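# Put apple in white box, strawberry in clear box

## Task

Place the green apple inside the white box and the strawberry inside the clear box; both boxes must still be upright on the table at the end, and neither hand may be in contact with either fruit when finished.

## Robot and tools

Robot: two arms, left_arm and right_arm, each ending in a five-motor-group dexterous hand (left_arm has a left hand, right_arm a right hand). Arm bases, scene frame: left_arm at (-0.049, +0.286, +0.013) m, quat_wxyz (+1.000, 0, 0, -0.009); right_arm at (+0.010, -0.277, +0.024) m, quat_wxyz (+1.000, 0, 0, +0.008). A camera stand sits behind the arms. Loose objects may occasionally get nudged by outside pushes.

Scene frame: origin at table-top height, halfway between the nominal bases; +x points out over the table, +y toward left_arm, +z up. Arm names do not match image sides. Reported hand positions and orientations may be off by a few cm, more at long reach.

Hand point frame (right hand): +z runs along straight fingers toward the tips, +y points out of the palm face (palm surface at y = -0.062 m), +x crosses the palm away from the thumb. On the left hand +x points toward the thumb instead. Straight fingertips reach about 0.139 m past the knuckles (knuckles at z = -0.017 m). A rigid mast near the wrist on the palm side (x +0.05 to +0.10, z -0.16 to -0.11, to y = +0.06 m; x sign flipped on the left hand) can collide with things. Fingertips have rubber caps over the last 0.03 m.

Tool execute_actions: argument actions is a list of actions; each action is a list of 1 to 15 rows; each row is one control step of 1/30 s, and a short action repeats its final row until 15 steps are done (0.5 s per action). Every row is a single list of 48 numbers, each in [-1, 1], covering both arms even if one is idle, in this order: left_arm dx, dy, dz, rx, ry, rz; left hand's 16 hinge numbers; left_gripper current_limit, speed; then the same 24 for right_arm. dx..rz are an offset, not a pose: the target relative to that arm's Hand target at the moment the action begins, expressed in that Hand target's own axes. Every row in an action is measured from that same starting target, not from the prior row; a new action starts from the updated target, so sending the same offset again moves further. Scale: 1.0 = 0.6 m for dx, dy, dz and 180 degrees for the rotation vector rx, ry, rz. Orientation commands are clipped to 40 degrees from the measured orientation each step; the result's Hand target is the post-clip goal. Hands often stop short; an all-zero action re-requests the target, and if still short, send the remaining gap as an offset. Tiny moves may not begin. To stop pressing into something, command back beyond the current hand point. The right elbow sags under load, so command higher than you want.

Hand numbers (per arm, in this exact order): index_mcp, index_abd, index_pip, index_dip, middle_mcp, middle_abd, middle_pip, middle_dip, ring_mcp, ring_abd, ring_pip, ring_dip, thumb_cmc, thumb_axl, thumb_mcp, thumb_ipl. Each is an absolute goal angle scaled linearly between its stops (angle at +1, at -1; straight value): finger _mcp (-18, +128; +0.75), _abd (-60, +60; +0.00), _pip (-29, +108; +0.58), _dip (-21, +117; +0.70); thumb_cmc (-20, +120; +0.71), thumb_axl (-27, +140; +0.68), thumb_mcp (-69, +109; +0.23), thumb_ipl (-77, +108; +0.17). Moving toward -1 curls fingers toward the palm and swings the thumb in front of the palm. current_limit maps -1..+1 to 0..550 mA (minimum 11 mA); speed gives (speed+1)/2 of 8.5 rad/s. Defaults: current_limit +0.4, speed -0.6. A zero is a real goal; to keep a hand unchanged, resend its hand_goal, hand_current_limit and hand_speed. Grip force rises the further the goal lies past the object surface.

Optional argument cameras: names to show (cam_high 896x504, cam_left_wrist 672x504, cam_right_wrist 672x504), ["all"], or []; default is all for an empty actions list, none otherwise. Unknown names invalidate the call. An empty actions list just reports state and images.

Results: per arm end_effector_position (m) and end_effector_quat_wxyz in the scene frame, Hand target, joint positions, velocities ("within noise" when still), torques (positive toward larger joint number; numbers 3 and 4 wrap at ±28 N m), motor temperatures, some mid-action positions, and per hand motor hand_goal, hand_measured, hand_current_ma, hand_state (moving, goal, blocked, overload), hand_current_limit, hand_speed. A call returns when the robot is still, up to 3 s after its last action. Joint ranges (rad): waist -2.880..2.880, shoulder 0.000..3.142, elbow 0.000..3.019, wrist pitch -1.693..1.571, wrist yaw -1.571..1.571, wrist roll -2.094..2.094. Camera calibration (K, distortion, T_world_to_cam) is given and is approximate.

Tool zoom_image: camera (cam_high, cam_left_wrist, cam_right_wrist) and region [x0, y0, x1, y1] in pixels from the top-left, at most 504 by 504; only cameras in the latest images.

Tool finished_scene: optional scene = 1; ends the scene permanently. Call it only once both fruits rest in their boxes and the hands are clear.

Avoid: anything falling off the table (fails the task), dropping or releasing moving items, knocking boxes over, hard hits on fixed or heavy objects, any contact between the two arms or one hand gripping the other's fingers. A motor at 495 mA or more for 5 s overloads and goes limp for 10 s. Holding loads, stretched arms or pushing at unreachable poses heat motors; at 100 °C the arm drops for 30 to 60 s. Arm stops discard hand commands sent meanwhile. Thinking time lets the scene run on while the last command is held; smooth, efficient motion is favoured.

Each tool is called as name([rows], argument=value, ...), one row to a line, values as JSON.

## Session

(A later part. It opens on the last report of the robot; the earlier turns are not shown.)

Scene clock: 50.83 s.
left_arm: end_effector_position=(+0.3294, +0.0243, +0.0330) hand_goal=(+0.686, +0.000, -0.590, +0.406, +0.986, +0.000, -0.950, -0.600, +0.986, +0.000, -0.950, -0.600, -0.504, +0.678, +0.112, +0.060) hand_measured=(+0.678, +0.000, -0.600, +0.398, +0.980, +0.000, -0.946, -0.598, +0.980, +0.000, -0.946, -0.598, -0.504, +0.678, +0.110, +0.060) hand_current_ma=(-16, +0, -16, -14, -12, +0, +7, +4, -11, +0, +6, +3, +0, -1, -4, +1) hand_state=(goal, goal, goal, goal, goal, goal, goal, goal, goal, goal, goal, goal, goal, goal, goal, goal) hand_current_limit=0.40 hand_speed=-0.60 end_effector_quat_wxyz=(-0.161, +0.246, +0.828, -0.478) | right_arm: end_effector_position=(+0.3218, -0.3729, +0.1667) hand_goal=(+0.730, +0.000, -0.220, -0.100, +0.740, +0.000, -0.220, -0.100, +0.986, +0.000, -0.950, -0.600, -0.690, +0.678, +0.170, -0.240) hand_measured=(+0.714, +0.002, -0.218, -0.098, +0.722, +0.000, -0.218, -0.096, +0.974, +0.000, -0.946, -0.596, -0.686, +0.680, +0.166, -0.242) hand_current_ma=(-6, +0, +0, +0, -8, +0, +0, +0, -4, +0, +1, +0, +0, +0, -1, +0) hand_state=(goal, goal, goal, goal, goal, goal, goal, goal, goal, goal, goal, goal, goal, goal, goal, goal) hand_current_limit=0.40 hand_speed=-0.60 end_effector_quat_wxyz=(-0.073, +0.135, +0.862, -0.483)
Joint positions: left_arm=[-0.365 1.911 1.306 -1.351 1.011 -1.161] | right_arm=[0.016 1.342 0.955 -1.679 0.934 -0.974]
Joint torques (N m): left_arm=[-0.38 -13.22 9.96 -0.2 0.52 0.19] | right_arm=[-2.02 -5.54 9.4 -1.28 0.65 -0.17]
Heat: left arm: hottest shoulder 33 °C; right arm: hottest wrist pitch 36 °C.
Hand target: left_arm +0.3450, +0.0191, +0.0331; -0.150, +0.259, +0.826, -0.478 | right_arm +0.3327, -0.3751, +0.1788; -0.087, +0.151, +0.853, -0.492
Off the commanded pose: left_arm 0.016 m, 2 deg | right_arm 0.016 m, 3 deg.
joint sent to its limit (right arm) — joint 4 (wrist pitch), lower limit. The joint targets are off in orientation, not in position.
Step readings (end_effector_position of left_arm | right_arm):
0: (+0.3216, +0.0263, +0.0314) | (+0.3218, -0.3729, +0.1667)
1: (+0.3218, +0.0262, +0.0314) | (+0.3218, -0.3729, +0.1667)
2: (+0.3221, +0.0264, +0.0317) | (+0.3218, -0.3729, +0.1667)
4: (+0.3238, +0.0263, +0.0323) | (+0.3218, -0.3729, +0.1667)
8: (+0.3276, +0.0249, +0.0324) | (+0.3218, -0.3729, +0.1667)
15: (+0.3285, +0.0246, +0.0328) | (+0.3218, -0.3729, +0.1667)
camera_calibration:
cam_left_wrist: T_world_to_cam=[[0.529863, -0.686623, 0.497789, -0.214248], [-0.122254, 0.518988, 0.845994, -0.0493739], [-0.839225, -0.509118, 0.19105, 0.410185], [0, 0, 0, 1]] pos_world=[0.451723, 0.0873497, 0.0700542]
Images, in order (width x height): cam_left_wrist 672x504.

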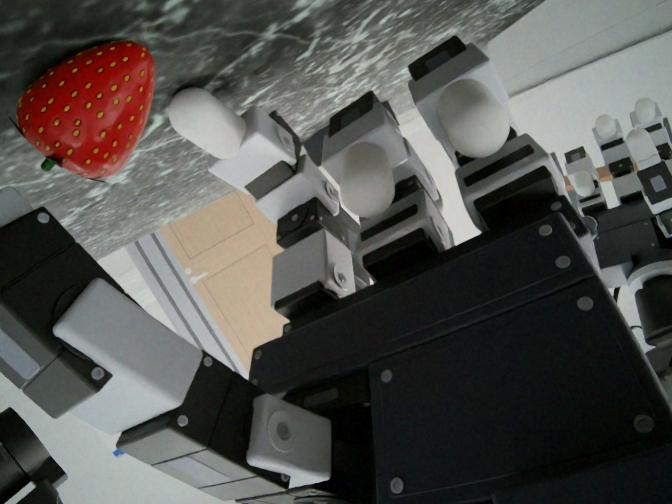

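execute_actions([
  [[-0.009,-0.002,-0.0132,0,0,0,0.685,0,-0.591,0.406,0.986,0,-0.95,-0.6,0.986,0,-0.95,-0.6,-0.504,0.678,0.0,0.059,0.4,-0.6,0,0,0,0,0,0,0.73,0,-0.22,-0.10,0.74,0,-0.22,-0.10,0.986,0,-0.95,-0.6,-0.69,0.678,0.17,-0.24,0.4,-0.6]],
], cameras=["cam_left_wrist"])

Scene clock: 51.87 s.
left_arm: end_effector_position=(+0.3372, +0.0218, +0.0360) hand_goal=(+0.686, +0.000, -0.590, +0.406, +0.986, +0.000, -0.950, -0.600, +0.986, +0.000, -0.950, -0.600, -0.504, +0.678, +0.000, +0.060) hand_measured=(+0.678, +0.000, -0.592, +0.404, +0.980, +0.000, -0.946, -0.598, +0.980, +0.000, -0.946, -0.598, -0.504, +0.678, +0.002, +0.060) hand_current_ma=(-16, +0, -2, -3, -12, +0, +7, +4, -11, +0, +6, +3, +0, -1, +3, +1) hand_state=(goal, goal, goal, goal, goal, goal, goal, goal, goal, goal, goal, goal, goal, goal, goal, goal) hand_current_limit=0.40 hand_speed=-0.60 end_effector_quat_wxyz=(-0.159, +0.255, +0.826, -0.477) | right_arm: end_effector_position=(+0.3218, -0.3729, +0.1667) hand_goal=(+0.730, +0.000, -0.220, -0.100, +0.740, +0.000, -0.220, -0.100, +0.986, +0.000, -0.950, -0.600, -0.690, +0.678, +0.170, -0.240) hand_measured=(+0.714, +0.002, -0.218, -0.098, +0.722, +0.000, -0.218, -0.096, +0.974, +0.000, -0.946, -0.596, -0.686, +0.680, +0.166, -0.242) hand_current_ma=(-6, +0, +0, +0, -8, +0, +0, +0, -4, +0, +1, +0, +0, +0, -1, +0) hand_state=(goal, goal, goal, goal, goal, goal, goal, goal, goal, goal, goal, goal, goal, goal, goal, goal) hand_current_limit=0.40 hand_speed=-0.60 end_effector_quat_wxyz=(-0.073, +0.135, +0.862, -0.483)
Joint positions: left_arm=[-0.365 1.925 1.338 -1.379 1.007 -1.136] | right_arm=[0.016 1.342 0.955 -1.679 0.934 -0.974]
Joint torques (N m): left_arm=[0.03 -14.68 10.09 -0.84 0.55 0.17] | right_arm=[-2.02 -5.48 9.4 -1.28 0.65 -0.17]
Heat: left arm: hottest shoulder 33 °C; right arm: hottest wrist pitch 36 °C.
Hand target: left_arm +0.3529, +0.0211, +0.0380; -0.150, +0.260, +0.826, -0.478 | right_arm +0.3327, -0.3751, +0.1788; -0.087, +0.151, +0.853, -0.492
Off the commanded pose: left_arm 0.016 m, 1 deg | right_arm 0.016 m, 3 deg.
joint sent to its limit (right arm) — joint 4 (wrist pitch), lower limit. The joint targets are off in orientation, not in position.
Step readings (end_effector_position of left_arm | right_arm):
0: (+0.3294, +0.0243, +0.0330) | (+0.3218, -0.3729, +0.1667)
1: (+0.3295, +0.0243, +0.0331) | (+0.3218, -0.3729, +0.1667)
2: (+0.3298, +0.0243, +0.0335) | (+0.3218, -0.3729, +0.1667)
4: (+0.3318, +0.0240, +0.0340) | (+0.3218, -0.3729, +0.1667)
8: (+0.3369, +0.0219, +0.0355) | (+0.3218, -0.3729, +0.1667)
15: (+0.3373, +0.0217, +0.0364) | (+0.3218, -0.3729, +0.1667)
camera_calibration:
cam_left_wrist: T_world_to_cam=[[0.514858, -0.691356, 0.506901, -0.216878], [-0.123827, 0.525118, 0.841973, -0.0490898], [-0.848285, -0.496264, 0.184752, 0.41788], [0, 0, 0, 1]] pos_world=[0.460064, 0.0832171, 0.0740636]
Images, in order (width x height): cam_left_wrist 672x504.

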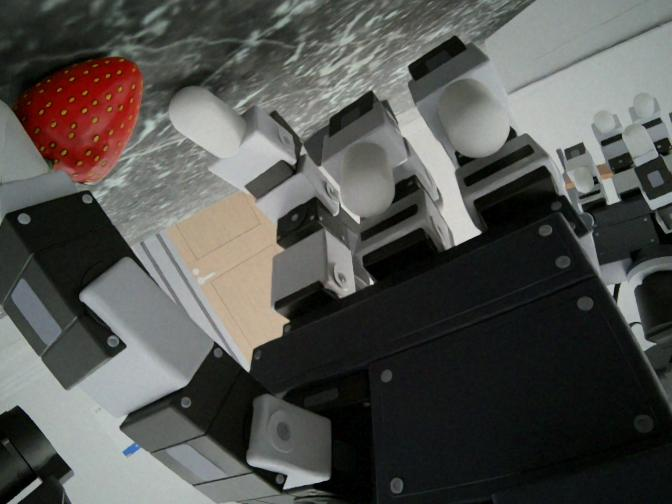

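execute_actions([
  [[0,0,0,0,0,0,0.48,0,-0.591,0.406,0.986,0,-0.95,-0.6,0.986,0,-0.95,-0.6,-0.504,0.678,-0.056,0.059,0.4,-0.75,0,0,0,0,0,0,0.73,0,-0.22,-0.10,0.74,0,-0.22,-0.10,0.986,0,-0.95,-0.6,-0.69,0.678,0.17,-0.24,0.4,-0.6]],
], cameras=["cam_left_wrist"])

Scene clock: 53.30 s.
left_arm: end_effector_position=(+0.3372, +0.0218, +0.0359) hand_goal=(+0.480, +0.000, -0.590, +0.406, +0.986, +0.000, -0.950, -0.600, +0.986, +0.000, -0.950, -0.600, -0.504, +0.678, -0.056, +0.060) hand_measured=(+0.478, +0.000, -0.592, +0.404, +0.980, +0.000, -0.946, -0.598, +0.980, +0.000, -0.946, -0.598, -0.504, +0.678, -0.054, +0.060) hand_current_ma=(-2, +0, -1, -3, -12, +0, +7, +4, -11, +0, +6, +3, +0, -1, +3, +1) hand_state=(goal, goal, goal, goal, goal, goal, goal, goal, goal, goal, goal, goal, goal, goal, goal, goal) hand_current_limit=0.40 hand_speed=-0.75 end_effector_quat_wxyz=(-0.159, +0.255, +0.826, -0.477) | right_arm: end_effector_position=(+0.3218, -0.3729, +0.1667) hand_goal=(+0.730, +0.000, -0.220, -0.100, +0.740, +0.000, -0.220, -0.100, +0.986, +0.000, -0.950, -0.600, -0.690, +0.678, +0.170, -0.240) hand_measured=(+0.714, +0.002, -0.218, -0.098, +0.722, +0.000, -0.218, -0.096, +0.974, +0.000, -0.946, -0.596, -0.686, +0.680, +0.166, -0.242) hand_current_ma=(-6, +0, +0, +0, -8, +0, +0, +0, -4, +0, +1, +0, +0, +0, -1, +0) hand_state=(goal, goal, goal, goal, goal, goal, goal, goal, goal, goal, goal, goal, goal, goal, goal, goal) hand_current_limit=0.40 hand_speed=-0.60 end_effector_quat_wxyz=(-0.073, +0.135, +0.862, -0.483)
Joint positions: left_arm=[-0.365 1.925 1.338 -1.379 1.006 -1.135] | right_arm=[0.016 1.342 0.955 -1.679 0.934 -0.974]
Joint torques (N m): left_arm=[0.5 -15.03 10.3 -0.69 0.57 0.13] | right_arm=[-2.02 -5.54 9.4 -1.29 0.65 -0.17]
Heat: left arm: hottest shoulder 33 °C; right arm: hottest wrist pitch 36 °C.
Hand target: left_arm +0.3529, +0.0211, +0.0380; -0.150, +0.259, +0.826, -0.478 | right_arm +0.3327, -0.3751, +0.1788; -0.087, +0.151, +0.853, -0.492
Off the commanded pose: left_arm 0.016 m, 1 deg | right_arm 0.016 m, 3 deg.
joint sent to its limit (right arm) — joint 4 (wrist pitch), lower limit. The joint targets are off in orientation, not in position.
Step readings (end_effector_position of left_arm | right_arm):
0: (+0.3372, +0.0219, +0.0360) | (+0.3218, -0.3729, +0.1667)
1: (+0.3372, +0.0219, +0.0360) | (+0.3218, -0.3729, +0.1667)
2: (+0.3372, +0.0219, +0.0360) | (+0.3218, -0.3729, +0.1667)
4: (+0.3372, +0.0219, +0.0360) | (+0.3218, -0.3729, +0.1667)
8: (+0.3372, +0.0218, +0.0359) | (+0.3218, -0.3729, +0.1667)
15: (+0.3372, +0.0218, +0.0359) | (+0.3218, -0.3729, +0.1667)
camera_calibration:
cam_left_wrist: T_world_to_cam=[[0.514263, -0.691711, 0.507021, -0.216585], [-0.12377, 0.525139, 0.841968, -0.0491174], [-0.848655, -0.495747, 0.184446, 0.41803], [0, 0, 0, 1]] pos_world=[0.460066, 0.0832161, 0.0740642]
Images, in order (width x height): cam_left_wrist 672x504.

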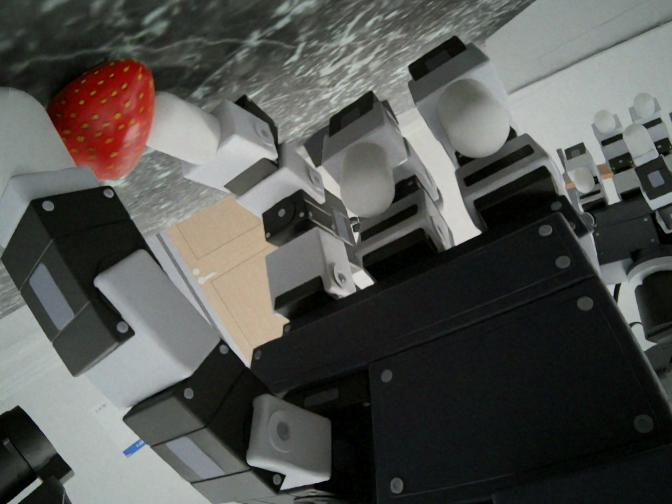

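execute_actions([
  [[0,0,0,0,0,0,0.40,0,-0.591,0.406,0.986,0,-0.95,-0.6,0.986,0,-0.95,-0.6,-0.504,0.678,-0.10,0.059,0.2,-0.75,0,0,0,0,0,0,0.73,0,-0.22,-0.10,0.74,0,-0.22,-0.10,0.986,0,-0.95,-0.6,-0.69,0.678,0.17,-0.24,0.4,-0.6]],
], cameras=["cam_left_wrist"])

Scene clock: 54.10 s.
left_arm: end_effector_position=(+0.3369, +0.0219, +0.0360) hand_goal=(+0.400, +0.000, -0.590, +0.406, +0.986, +0.000, -0.950, -0.600, +0.986, +0.000, -0.950, -0.600, -0.504, +0.678, -0.100, +0.060) hand_measured=(+0.440, +0.000, -0.582, +0.406, +0.980, +0.000, -0.946, -0.598, +0.980, +0.000, -0.946, -0.598, -0.504, +0.678, -0.078, +0.068) hand_current_ma=(+118, +0, +11, +0, -12, +0, +7, +4, -11, +0, +6, +3, +0, -1, +72, +18) hand_state=(blocked, goal, goal, goal, goal, goal, goal, goal, goal, goal, goal, goal, goal, goal, blocked, goal) hand_current_limit=0.20 hand_speed=-0.75 end_effector_quat_wxyz=(-0.160, +0.255, +0.826, -0.477) | right_arm: end_effector_position=(+0.3218, -0.3729, +0.1667) hand_goal=(+0.730, +0.000, -0.220, -0.100, +0.740, +0.000, -0.220, -0.100, +0.986, +0.000, -0.950, -0.600, -0.690, +0.678, +0.170, -0.240) hand_measured=(+0.714, +0.002, -0.218, -0.098, +0.722, +0.000, -0.218, -0.096, +0.974, +0.000, -0.946, -0.596, -0.686, +0.680, +0.166, -0.242) hand_current_ma=(-6, +0, +0, +0, -8, +0, +0, +0, -4, +0, +1, +0, +0, +0, -1, +0) hand_state=(goal, goal, goal, goal, goal, goal, goal, goal, goal, goal, goal, goal, goal, goal, goal, goal) hand_current_limit=0.40 hand_speed=-0.60 end_effector_quat_wxyz=(-0.073, +0.135, +0.862, -0.483)
Joint positions: left_arm=[-0.365 1.925 1.338 -1.38 1.006 -1.135] | right_arm=[0.016 1.342 0.955 -1.679 0.934 -0.974]
Joint torques (N m): left_arm=[0.32 -14.86 9.98 -0.72 0.6 0.12] | right_arm=[-2.02 -5.54 9.4 -1.28 0.66 -0.17]
Heat: left arm: hottest shoulder 33 °C; right arm: hottest wrist pitch 36 °C.
Hand target: left_arm +0.3529, +0.0211, +0.0381; -0.150, +0.259, +0.826, -0.478 | right_arm +0.3327, -0.3751, +0.1788; -0.087, +0.151, +0.853, -0.492
Off the commanded pose: left_arm 0.016 m, 1 deg | right_arm 0.016 m, 3 deg.
joint sent to its limit (right arm) — joint 4 (wrist pitch), lower limit. The joint targets are off in orientation, not in position.
Step readings (end_effector_position of left_arm | right_arm):
0: (+0.3372, +0.0218, +0.0359) | (+0.3218, -0.3729, +0.1667)
1: (+0.3372, +0.0218, +0.0359) | (+0.3218, -0.3729, +0.1667)
2: (+0.3372, +0.0218, +0.0359) | (+0.3218, -0.3729, +0.1667)
4: (+0.3371, +0.0219, +0.0360) | (+0.3218, -0.3729, +0.1667)
8: (+0.3369, +0.0219, +0.0360) | (+0.3218, -0.3729, +0.1667)
15: (+0.3369, +0.0219, +0.0360) | (+0.3218, -0.3729, +0.1667)
camera_calibration:
cam_left_wrist: T_world_to_cam=[[0.514828, -0.691896, 0.506193, -0.216595], [-0.122896, 0.524793, 0.842312, -0.0495928], [-0.848439, -0.495855, 0.185147, 0.417767], [0, 0, 0, 1]] pos_world=[0.459864, 0.0833168, 0.0740631]
Images, in order (width x height): cam_left_wrist 672x504.

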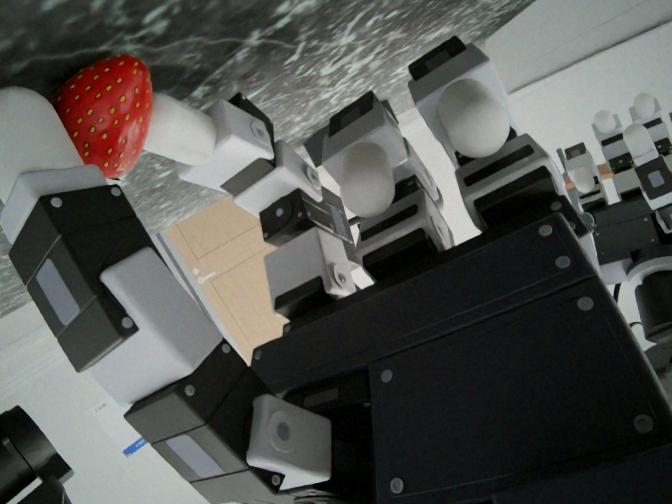

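execute_actions([
  [[0,0,0,0,0,0,0.35,0,-0.60,0.40,0.986,0,-0.95,-0.6,0.986,0,-0.95,-0.6,-0.504,0.678,-0.145,0.04,0.2,-0.75,0,0,0,0,0,0,0.73,0,-0.22,-0.10,0.74,0,-0.22,-0.10,0.986,0,-0.95,-0.6,-0.69,0.678,0.17,-0.24,0.4,-0.6]],
], cameras=["cam_left_wrist"])

Scene clock: 54.90 s.
left_arm: end_effector_position=(+0.3369, +0.0219, +0.0360) hand_goal=(+0.350, +0.000, -0.600, +0.400, +0.986, +0.000, -0.950, -0.600, +0.986, +0.000, -0.950, -0.600, -0.504, +0.678, -0.144, +0.040) hand_measured=(+0.430, +0.000, -0.582, +0.406, +0.980, +0.000, -0.946, -0.598, +0.980, +0.000, -0.946, -0.598, -0.504, +0.678, -0.078, +0.066) hand_current_ma=(+289, +0, +39, +10, -12, +0, +7, +4, -11, +0, +6, +3, +0, -1, +289, +94) hand_state=(blocked, goal, goal, goal, goal, goal, goal, goal, goal, goal, goal, goal, goal, goal, blocked, blocked) hand_current_limit=0.20 hand_speed=-0.75 end_effector_quat_wxyz=(-0.160, +0.255, +0.826, -0.477) | right_arm: end_effector_position=(+0.3218, -0.3729, +0.1667) hand_goal=(+0.730, +0.000, -0.220, -0.100, +0.740, +0.000, -0.220, -0.100, +0.986, +0.000, -0.950, -0.600, -0.690, +0.678, +0.170, -0.240) hand_measured=(+0.714, +0.002, -0.218, -0.098, +0.722, +0.000, -0.218, -0.096, +0.974, +0.000, -0.946, -0.596, -0.686, +0.680, +0.166, -0.242) hand_current_ma=(-6, +0, +0, +0, -8, +0, +0, +0, -4, +0, +1, +0, +0, +0, -1, +0) hand_state=(goal, goal, goal, goal, goal, goal, goal, goal, goal, goal, goal, goal, goal, goal, goal, goal) hand_current_limit=0.40 hand_speed=-0.60 end_effector_quat_wxyz=(-0.073, +0.135, +0.862, -0.483)
Joint positions: left_arm=[-0.365 1.925 1.338 -1.38 1.006 -1.135] | right_arm=[0.016 1.342 0.955 -1.679 0.934 -0.974]
Joint torques (N m): left_arm=[0.85 -13.98 9.84 -0.83 0.64 0.11] | right_arm=[-2.02 -5.48 9.39 -1.28 0.66 -0.17]
Heat: left arm: hottest shoulder 33 °C; right arm: hottest wrist pitch 36 °C.
Hand target: left_arm +0.3529, +0.0211, +0.0381; -0.150, +0.259, +0.826, -0.478 | right_arm +0.3327, -0.3751, +0.1788; -0.087, +0.151, +0.853, -0.492
Off the commanded pose: left_arm 0.016 m, 1 deg | right_arm 0.016 m, 3 deg.
joint sent to its limit (right arm) — joint 4 (wrist pitch), lower limit. The joint targets are off in orientation, not in position.
Step readings (end_effector_position of left_arm | right_arm):
0: (+0.3369, +0.0219, +0.0360) | (+0.3218, -0.3729, +0.1667)
1: (+0.3369, +0.0219, +0.0360) | (+0.3218, -0.3729, +0.1667)
2: (+0.3369, +0.0219, +0.0360) | (+0.3218, -0.3729, +0.1667)
4: (+0.3369, +0.0219, +0.0360) | (+0.3218, -0.3729, +0.1667)
8: (+0.3369, +0.0219, +0.0360) | (+0.3218, -0.3729, +0.1667)
15: (+0.3369, +0.0219, +0.0360) | (+0.3218, -0.3729, +0.1667)
camera_calibration:
cam_left_wrist: T_world_to_cam=[[0.514828, -0.691896, 0.506193, -0.216595], [-0.122896, 0.524793, 0.842312, -0.0495928], [-0.848439, -0.495855, 0.185147, 0.417767], [0, 0, 0, 1]] pos_world=[0.459864, 0.0833168, 0.0740631]
Images, in order (width x height): cam_left_wrist 672x504.

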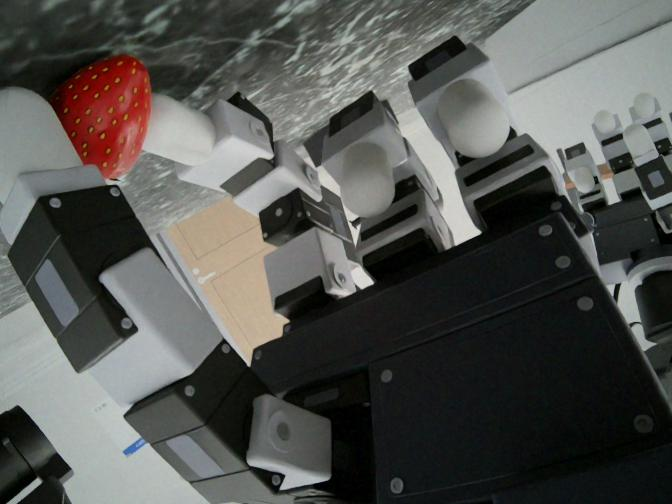

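execute_actions([
  [[0,-0.05,-0.0289,0,0,0,0.35,0,-0.60,0.40,0.986,0,-0.95,-0.6,0.986,0,-0.95,-0.6,-0.504,0.678,-0.145,0.04,0.2,-0.75,0,0,0,0,0,0,0.73,0,-0.22,-0.10,0.74,0,-0.22,-0.10,0.986,0,-0.95,-0.6,-0.69,0.678,0.17,-0.24,0.4,-0.6]],
  [[0,-0.05,-0.0289,0,0,0,0.35,0,-0.60,0.40,0.986,0,-0.95,-0.6,0.986,0,-0.95,-0.6,-0.504,0.678,-0.145,0.04,0.2,-0.75,0,0,0,0,0,0,0.73,0,-0.22,-0.10,0.74,0,-0.22,-0.10,0.986,0,-0.95,-0.6,-0.69,0.678,0.17,-0.24,0.4,-0.6]],
], cameras=["cam_left_wrist"])

Scene clock: 56.30 s.
left_arm: end_effector_position=(+0.3375, +0.0220, +0.0924) hand_goal=(+0.350, +0.000, -0.600, +0.400, +0.986, +0.000, -0.950, -0.600, +0.986, +0.000, -0.950, -0.600, -0.504, +0.678, -0.144, +0.040) hand_measured=(+0.430, +0.000, -0.582, +0.406, +0.980, +0.000, -0.946, -0.598, +0.980, +0.000, -0.946, -0.598, -0.504, +0.678, -0.078, +0.066) hand_current_ma=(+289, +0, +41, +10, -12, +0, +7, +4, -11, +0, +6, +3, -1, -1, +289, +94) hand_state=(blocked, goal, goal, goal, goal, goal, goal, goal, goal, goal, goal, goal, goal, goal, blocked, blocked) hand_current_limit=0.20 hand_speed=-0.75 end_effector_quat_wxyz=(-0.170, +0.249, +0.826, -0.476) | right_arm: end_effector_position=(+0.3218, -0.3729, +0.1667) hand_goal=(+0.730, +0.000, -0.220, -0.100, +0.740, +0.000, -0.220, -0.100, +0.986, +0.000, -0.950, -0.600, -0.690, +0.678, +0.170, -0.240) hand_measured=(+0.714, +0.002, -0.218, -0.098, +0.722, +0.000, -0.218, -0.096, +0.974, +0.000, -0.946, -0.596, -0.686, +0.680, +0.166, -0.242) hand_current_ma=(-6, +0, +0, +0, -8, +0, +0, +0, -4, +0, +1, +0, +0, +0, -1, +0) hand_state=(goal, goal, goal, goal, goal, goal, goal, goal, goal, goal, goal, goal, goal, goal, goal, goal) hand_current_limit=0.40 hand_speed=-0.60 end_effector_quat_wxyz=(-0.073, +0.135, +0.862, -0.483)
Joint positions: left_arm=[-0.365 1.868 1.414 -1.538 1.005 -1.134] | right_arm=[0.016 1.342 0.955 -1.679 0.934 -0.974]
Joint torques (N m): left_arm=[0.67 -16.79 10.52 -0.73 0.62 0.11] | right_arm=[-1.96 -5.54 9.39 -1.28 0.65 -0.17]
Heat: left arm: hottest shoulder 33 °C; right arm: hottest wrist pitch 36 °C.
Hand target: left_arm +0.3530, +0.0213, +0.1072; -0.150, +0.260, +0.826, -0.478 | right_arm +0.3327, -0.3751, +0.1788; -0.087, +0.151, +0.853, -0.492
Off the commanded pose: left_arm 0.022 m, 3 deg | right_arm 0.016 m, 3 deg.
joint sent to its limit (right arm) — joint 4 (wrist pitch), lower limit. The joint targets are off in orientation, not in position.
Step readings (end_effector_position of left_arm | right_arm):
0: (+0.3369, +0.0219, +0.0360) | (+0.3218, -0.3729, +0.1667)
1: (+0.3370, +0.0219, +0.0363) | (+0.3218, -0.3729, +0.1667)
2: (+0.3362, +0.0223, +0.0372) | (+0.3218, -0.3729, +0.1667)
4: (+0.3344, +0.0231, +0.0407) | (+0.3218, -0.3729, +0.1667)
8: (+0.3346, +0.0230, +0.0471) | (+0.3218, -0.3729, +0.1667)
15: (+0.3344, +0.0231, +0.0517) | (+0.3218, -0.3729, +0.1667)
16: (+0.3344, +0.0231, +0.0522) | (+0.3218, -0.3729, +0.1667)
17: (+0.3335, +0.0235, +0.0532) | (+0.3218, -0.3729, +0.1667)
19: (+0.3316, +0.0243, +0.0586) | (+0.3218, -0.3729, +0.1667)
23: (+0.3328, +0.0239, +0.0754) | (+0.3218, -0.3729, +0.1667)
30: (+0.3380, +0.0218, +0.0922) | (+0.3218, -0.3729, +0.1667)
camera_calibration:
cam_left_wrist: T_world_to_cam=[[0.524766, -0.697486, 0.487989, -0.246896], [-0.103918, 0.516485, 0.849967, -0.103937], [-0.844879, -0.496745, 0.198553, 0.405349], [0, 0, 0, 1]] pos_world=[0.461233, 0.0828302, 0.128342]
Images, in order (width x height): cam_left_wrist 672x504.

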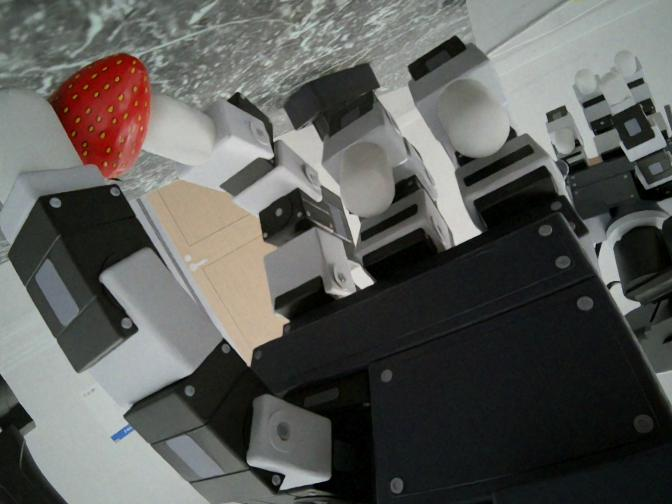

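execute_actions([
  [[0,-0.0722,-0.0417,0,0,0,0.35,0,-0.60,0.40,0.986,0,-0.95,-0.6,0.986,0,-0.95,-0.6,-0.504,0.678,-0.145,0.04,0.2,-0.75,0,0,0,0,0,0,0.73,0,-0.22,-0.10,0.74,0,-0.22,-0.10,0.986,0,-0.95,-0.6,-0.69,0.678,0.17,-0.24,0.4,-0.6]],
  [[0.0348,0.0378,-0.0655,0,-0.0378,-0.0218,0.35,0,-0.60,0.40,0.986,0,-0.95,-0.6,0.986,0,-0.95,-0.6,-0.504,0.678,-0.145,0.04,0.2,-0.75,0,0,0,0,0,0,0.73,0,-0.22,-0.10,0.74,0,-0.22,-0.10,0.986,0,-0.95,-0.6,-0.69,0.678,0.17,-0.24,0.4,-0.6]],
  [[0.0242,0.0399,-0.0691,0,-0.0378,-0.0218,0.35,0,-0.60,0.40,0.986,0,-0.95,-0.6,0.986,0,-0.95,-0.6,-0.504,0.678,-0.145,0.04,0.2,-0.75,0,0,0,0,0,0,0.73,0,-0.22,-0.10,0.74,0,-0.22,-0.10,0.986,0,-0.95,-0.6,-0.69,0.678,0.17,-0.24,0.4,-0.6]],
  [[0.0132,0.0411,-0.0712,0,-0.0378,-0.0218,0.35,0,-0.60,0.40,0.986,0,-0.95,-0.6,0.986,0,-0.95,-0.6,-0.504,0.678,-0.145,0.04,0.2,-0.75,0,0,0,0,0,0,0.73,0,-0.22,-0.10,0.74,0,-0.22,-0.10,0.986,0,-0.95,-0.6,-0.69,0.678,0.17,-0.24,0.4,-0.6]],
], cameras=["cam_high","cam_left_wrist"])

Scene clock: 59.43 s.
left_arm: end_effector_position=(+0.3796, +0.1716, +0.1480) hand_goal=(+0.350, +0.000, -0.600, +0.400, +0.986, +0.000, -0.950, -0.600, +0.986, +0.000, -0.950, -0.600, -0.504, +0.678, -0.144, +0.040) hand_measured=(+0.430, +0.000, -0.580, +0.406, +0.980, +0.000, -0.946, -0.598, +0.980, +0.000, -0.946, -0.598, -0.506, +0.678, -0.078, +0.066) hand_current_ma=(+288, +0, +42, +10, -12, +0, +6, +4, -11, +0, +5, +3, -1, -1, +289, +94) hand_state=(blocked, goal, goal, goal, goal, goal, goal, goal, goal, goal, goal, goal, goal, goal, blocked, blocked) hand_current_limit=0.20 hand_speed=-0.75 end_effector_quat_wxyz=(-0.058, +0.082, +0.861, -0.499) | right_arm: end_effector_position=(+0.3218, -0.3729, +0.1667) hand_goal=(+0.730, +0.000, -0.220, -0.100, +0.740, +0.000, -0.220, -0.100, +0.986, +0.000, -0.950, -0.600, -0.690, +0.678, +0.170, -0.240) hand_measured=(+0.714, +0.002, -0.218, -0.098, +0.722, +0.000, -0.218, -0.096, +0.974, +0.000, -0.946, -0.596, -0.686, +0.680, +0.166, -0.242) hand_current_ma=(-6, +0, +0, +0, -8, +0, +0, +0, -4, +0, +1, +0, +0, +0, -1, +0) hand_state=(goal, goal, goal, goal, goal, goal, goal, goal, goal, goal, goal, goal, goal, goal, goal, goal) hand_current_limit=0.40 hand_speed=-0.60 end_effector_quat_wxyz=(-0.073, +0.135, +0.862, -0.483)
Joint positions: left_arm=[-0.009 1.705 1.352 -1.532 1.023 -1.23] | right_arm=[0.016 1.342 0.955 -1.679 0.934 -0.974]
Joint torques (N m): left_arm=[-1.67 -15.03 7.75 0.25 0.88 -0.14] | right_arm=[-2.02 -5.54 9.4 -1.28 0.66 -0.17]
Heat: left arm: hottest shoulder 33 °C; right arm: hottest wrist pitch 36 °C.
Hand target: left_arm +0.3795, +0.1690, +0.1571; -0.050, +0.085, +0.861, -0.498 | right_arm +0.3327, -0.3751, +0.1788; -0.087, +0.151, +0.853, -0.492
Off the commanded pose: left_arm 0.010 m, 1 deg | right_arm 0.016 m, 3 deg.
joint sent to its limit (right arm) — joint 4 (wrist pitch), lower limit. The joint targets are off in orientation, not in position.
Step readings (end_effector_position of left_arm | right_arm):
0: (+0.3374, +0.0220, +0.0924) | (+0.3218, -0.3729, +0.1667)
1: (+0.3373, +0.0221, +0.0928) | (+0.3218, -0.3729, +0.1667)
2: (+0.3362, +0.0225, +0.0943) | (+0.3218, -0.3729, +0.1667)
4: (+0.3339, +0.0235, +0.1010) | (+0.3218, -0.3729, +0.1667)
8: (+0.3353, +0.0230, +0.1207) | (+0.3218, -0.3729, +0.1667)
15: (+0.3393, +0.0214, +0.1418) | (+0.3218, -0.3729, +0.1667)
16: (+0.3395, +0.0216, +0.1419) | (+0.3218, -0.3729, +0.1667)
17: (+0.3404, +0.0228, +0.1419) | (+0.3218, -0.3729, +0.1667)
19: (+0.3445, +0.0297, +0.1416) | (+0.3218, -0.3729, +0.1667)
23: (+0.3549, +0.0574, +0.1436) | (+0.3218, -0.3729, +0.1667)
30: (+0.3640, +0.0748, +0.1493) | (+0.3218, -0.3729, +0.1667)
31: (+0.3638, +0.0747, +0.1489) | (+0.3218, -0.3729, +0.1667)
32: (+0.3641, +0.0761, +0.1482) | (+0.3218, -0.3729, +0.1667)
34: (+0.3615, +0.0811, +0.1457) | (+0.3218, -0.3729, +0.1667)
38: (+0.3642, +0.1051, +0.1444) | (+0.3218, -0.3729, +0.1667)
45: (+0.3715, +0.1221, +0.1481) | (+0.3218, -0.3729, +0.1667)
46: (+0.3715, +0.1223, +0.1483) | (+0.3218, -0.3729, +0.1667)
47: (+0.3722, +0.1244, +0.1478) | (+0.3218, -0.3729, +0.1667)
49: (+0.3712, +0.1295, +0.1465) | (+0.3218, -0.3729, +0.1667)
53: (+0.3747, +0.1546, +0.1457) | (+0.3218, -0.3729, +0.1667)
60: (+0.3798, +0.1716, +0.1479) | (+0.3218, -0.3729, +0.1667)
camera_calibration:
cam_left_wrist: T_world_to_cam=[[0.746565, -0.430278, 0.507446, -0.324751], [-0.323816, 0.431285, 0.842103, -0.124819], [-0.581192, -0.793003, 0.182651, 0.45735], [0, 0, 0, 1]] pos_world=[0.467838, 0.276779, 0.186368]
Images, in order (width x height): cam_high 896x504, cam_left_wrist 672x504.

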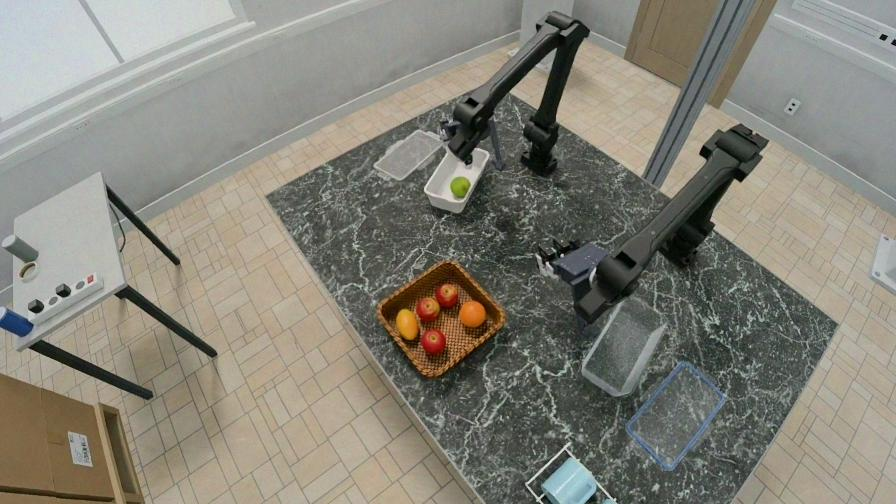

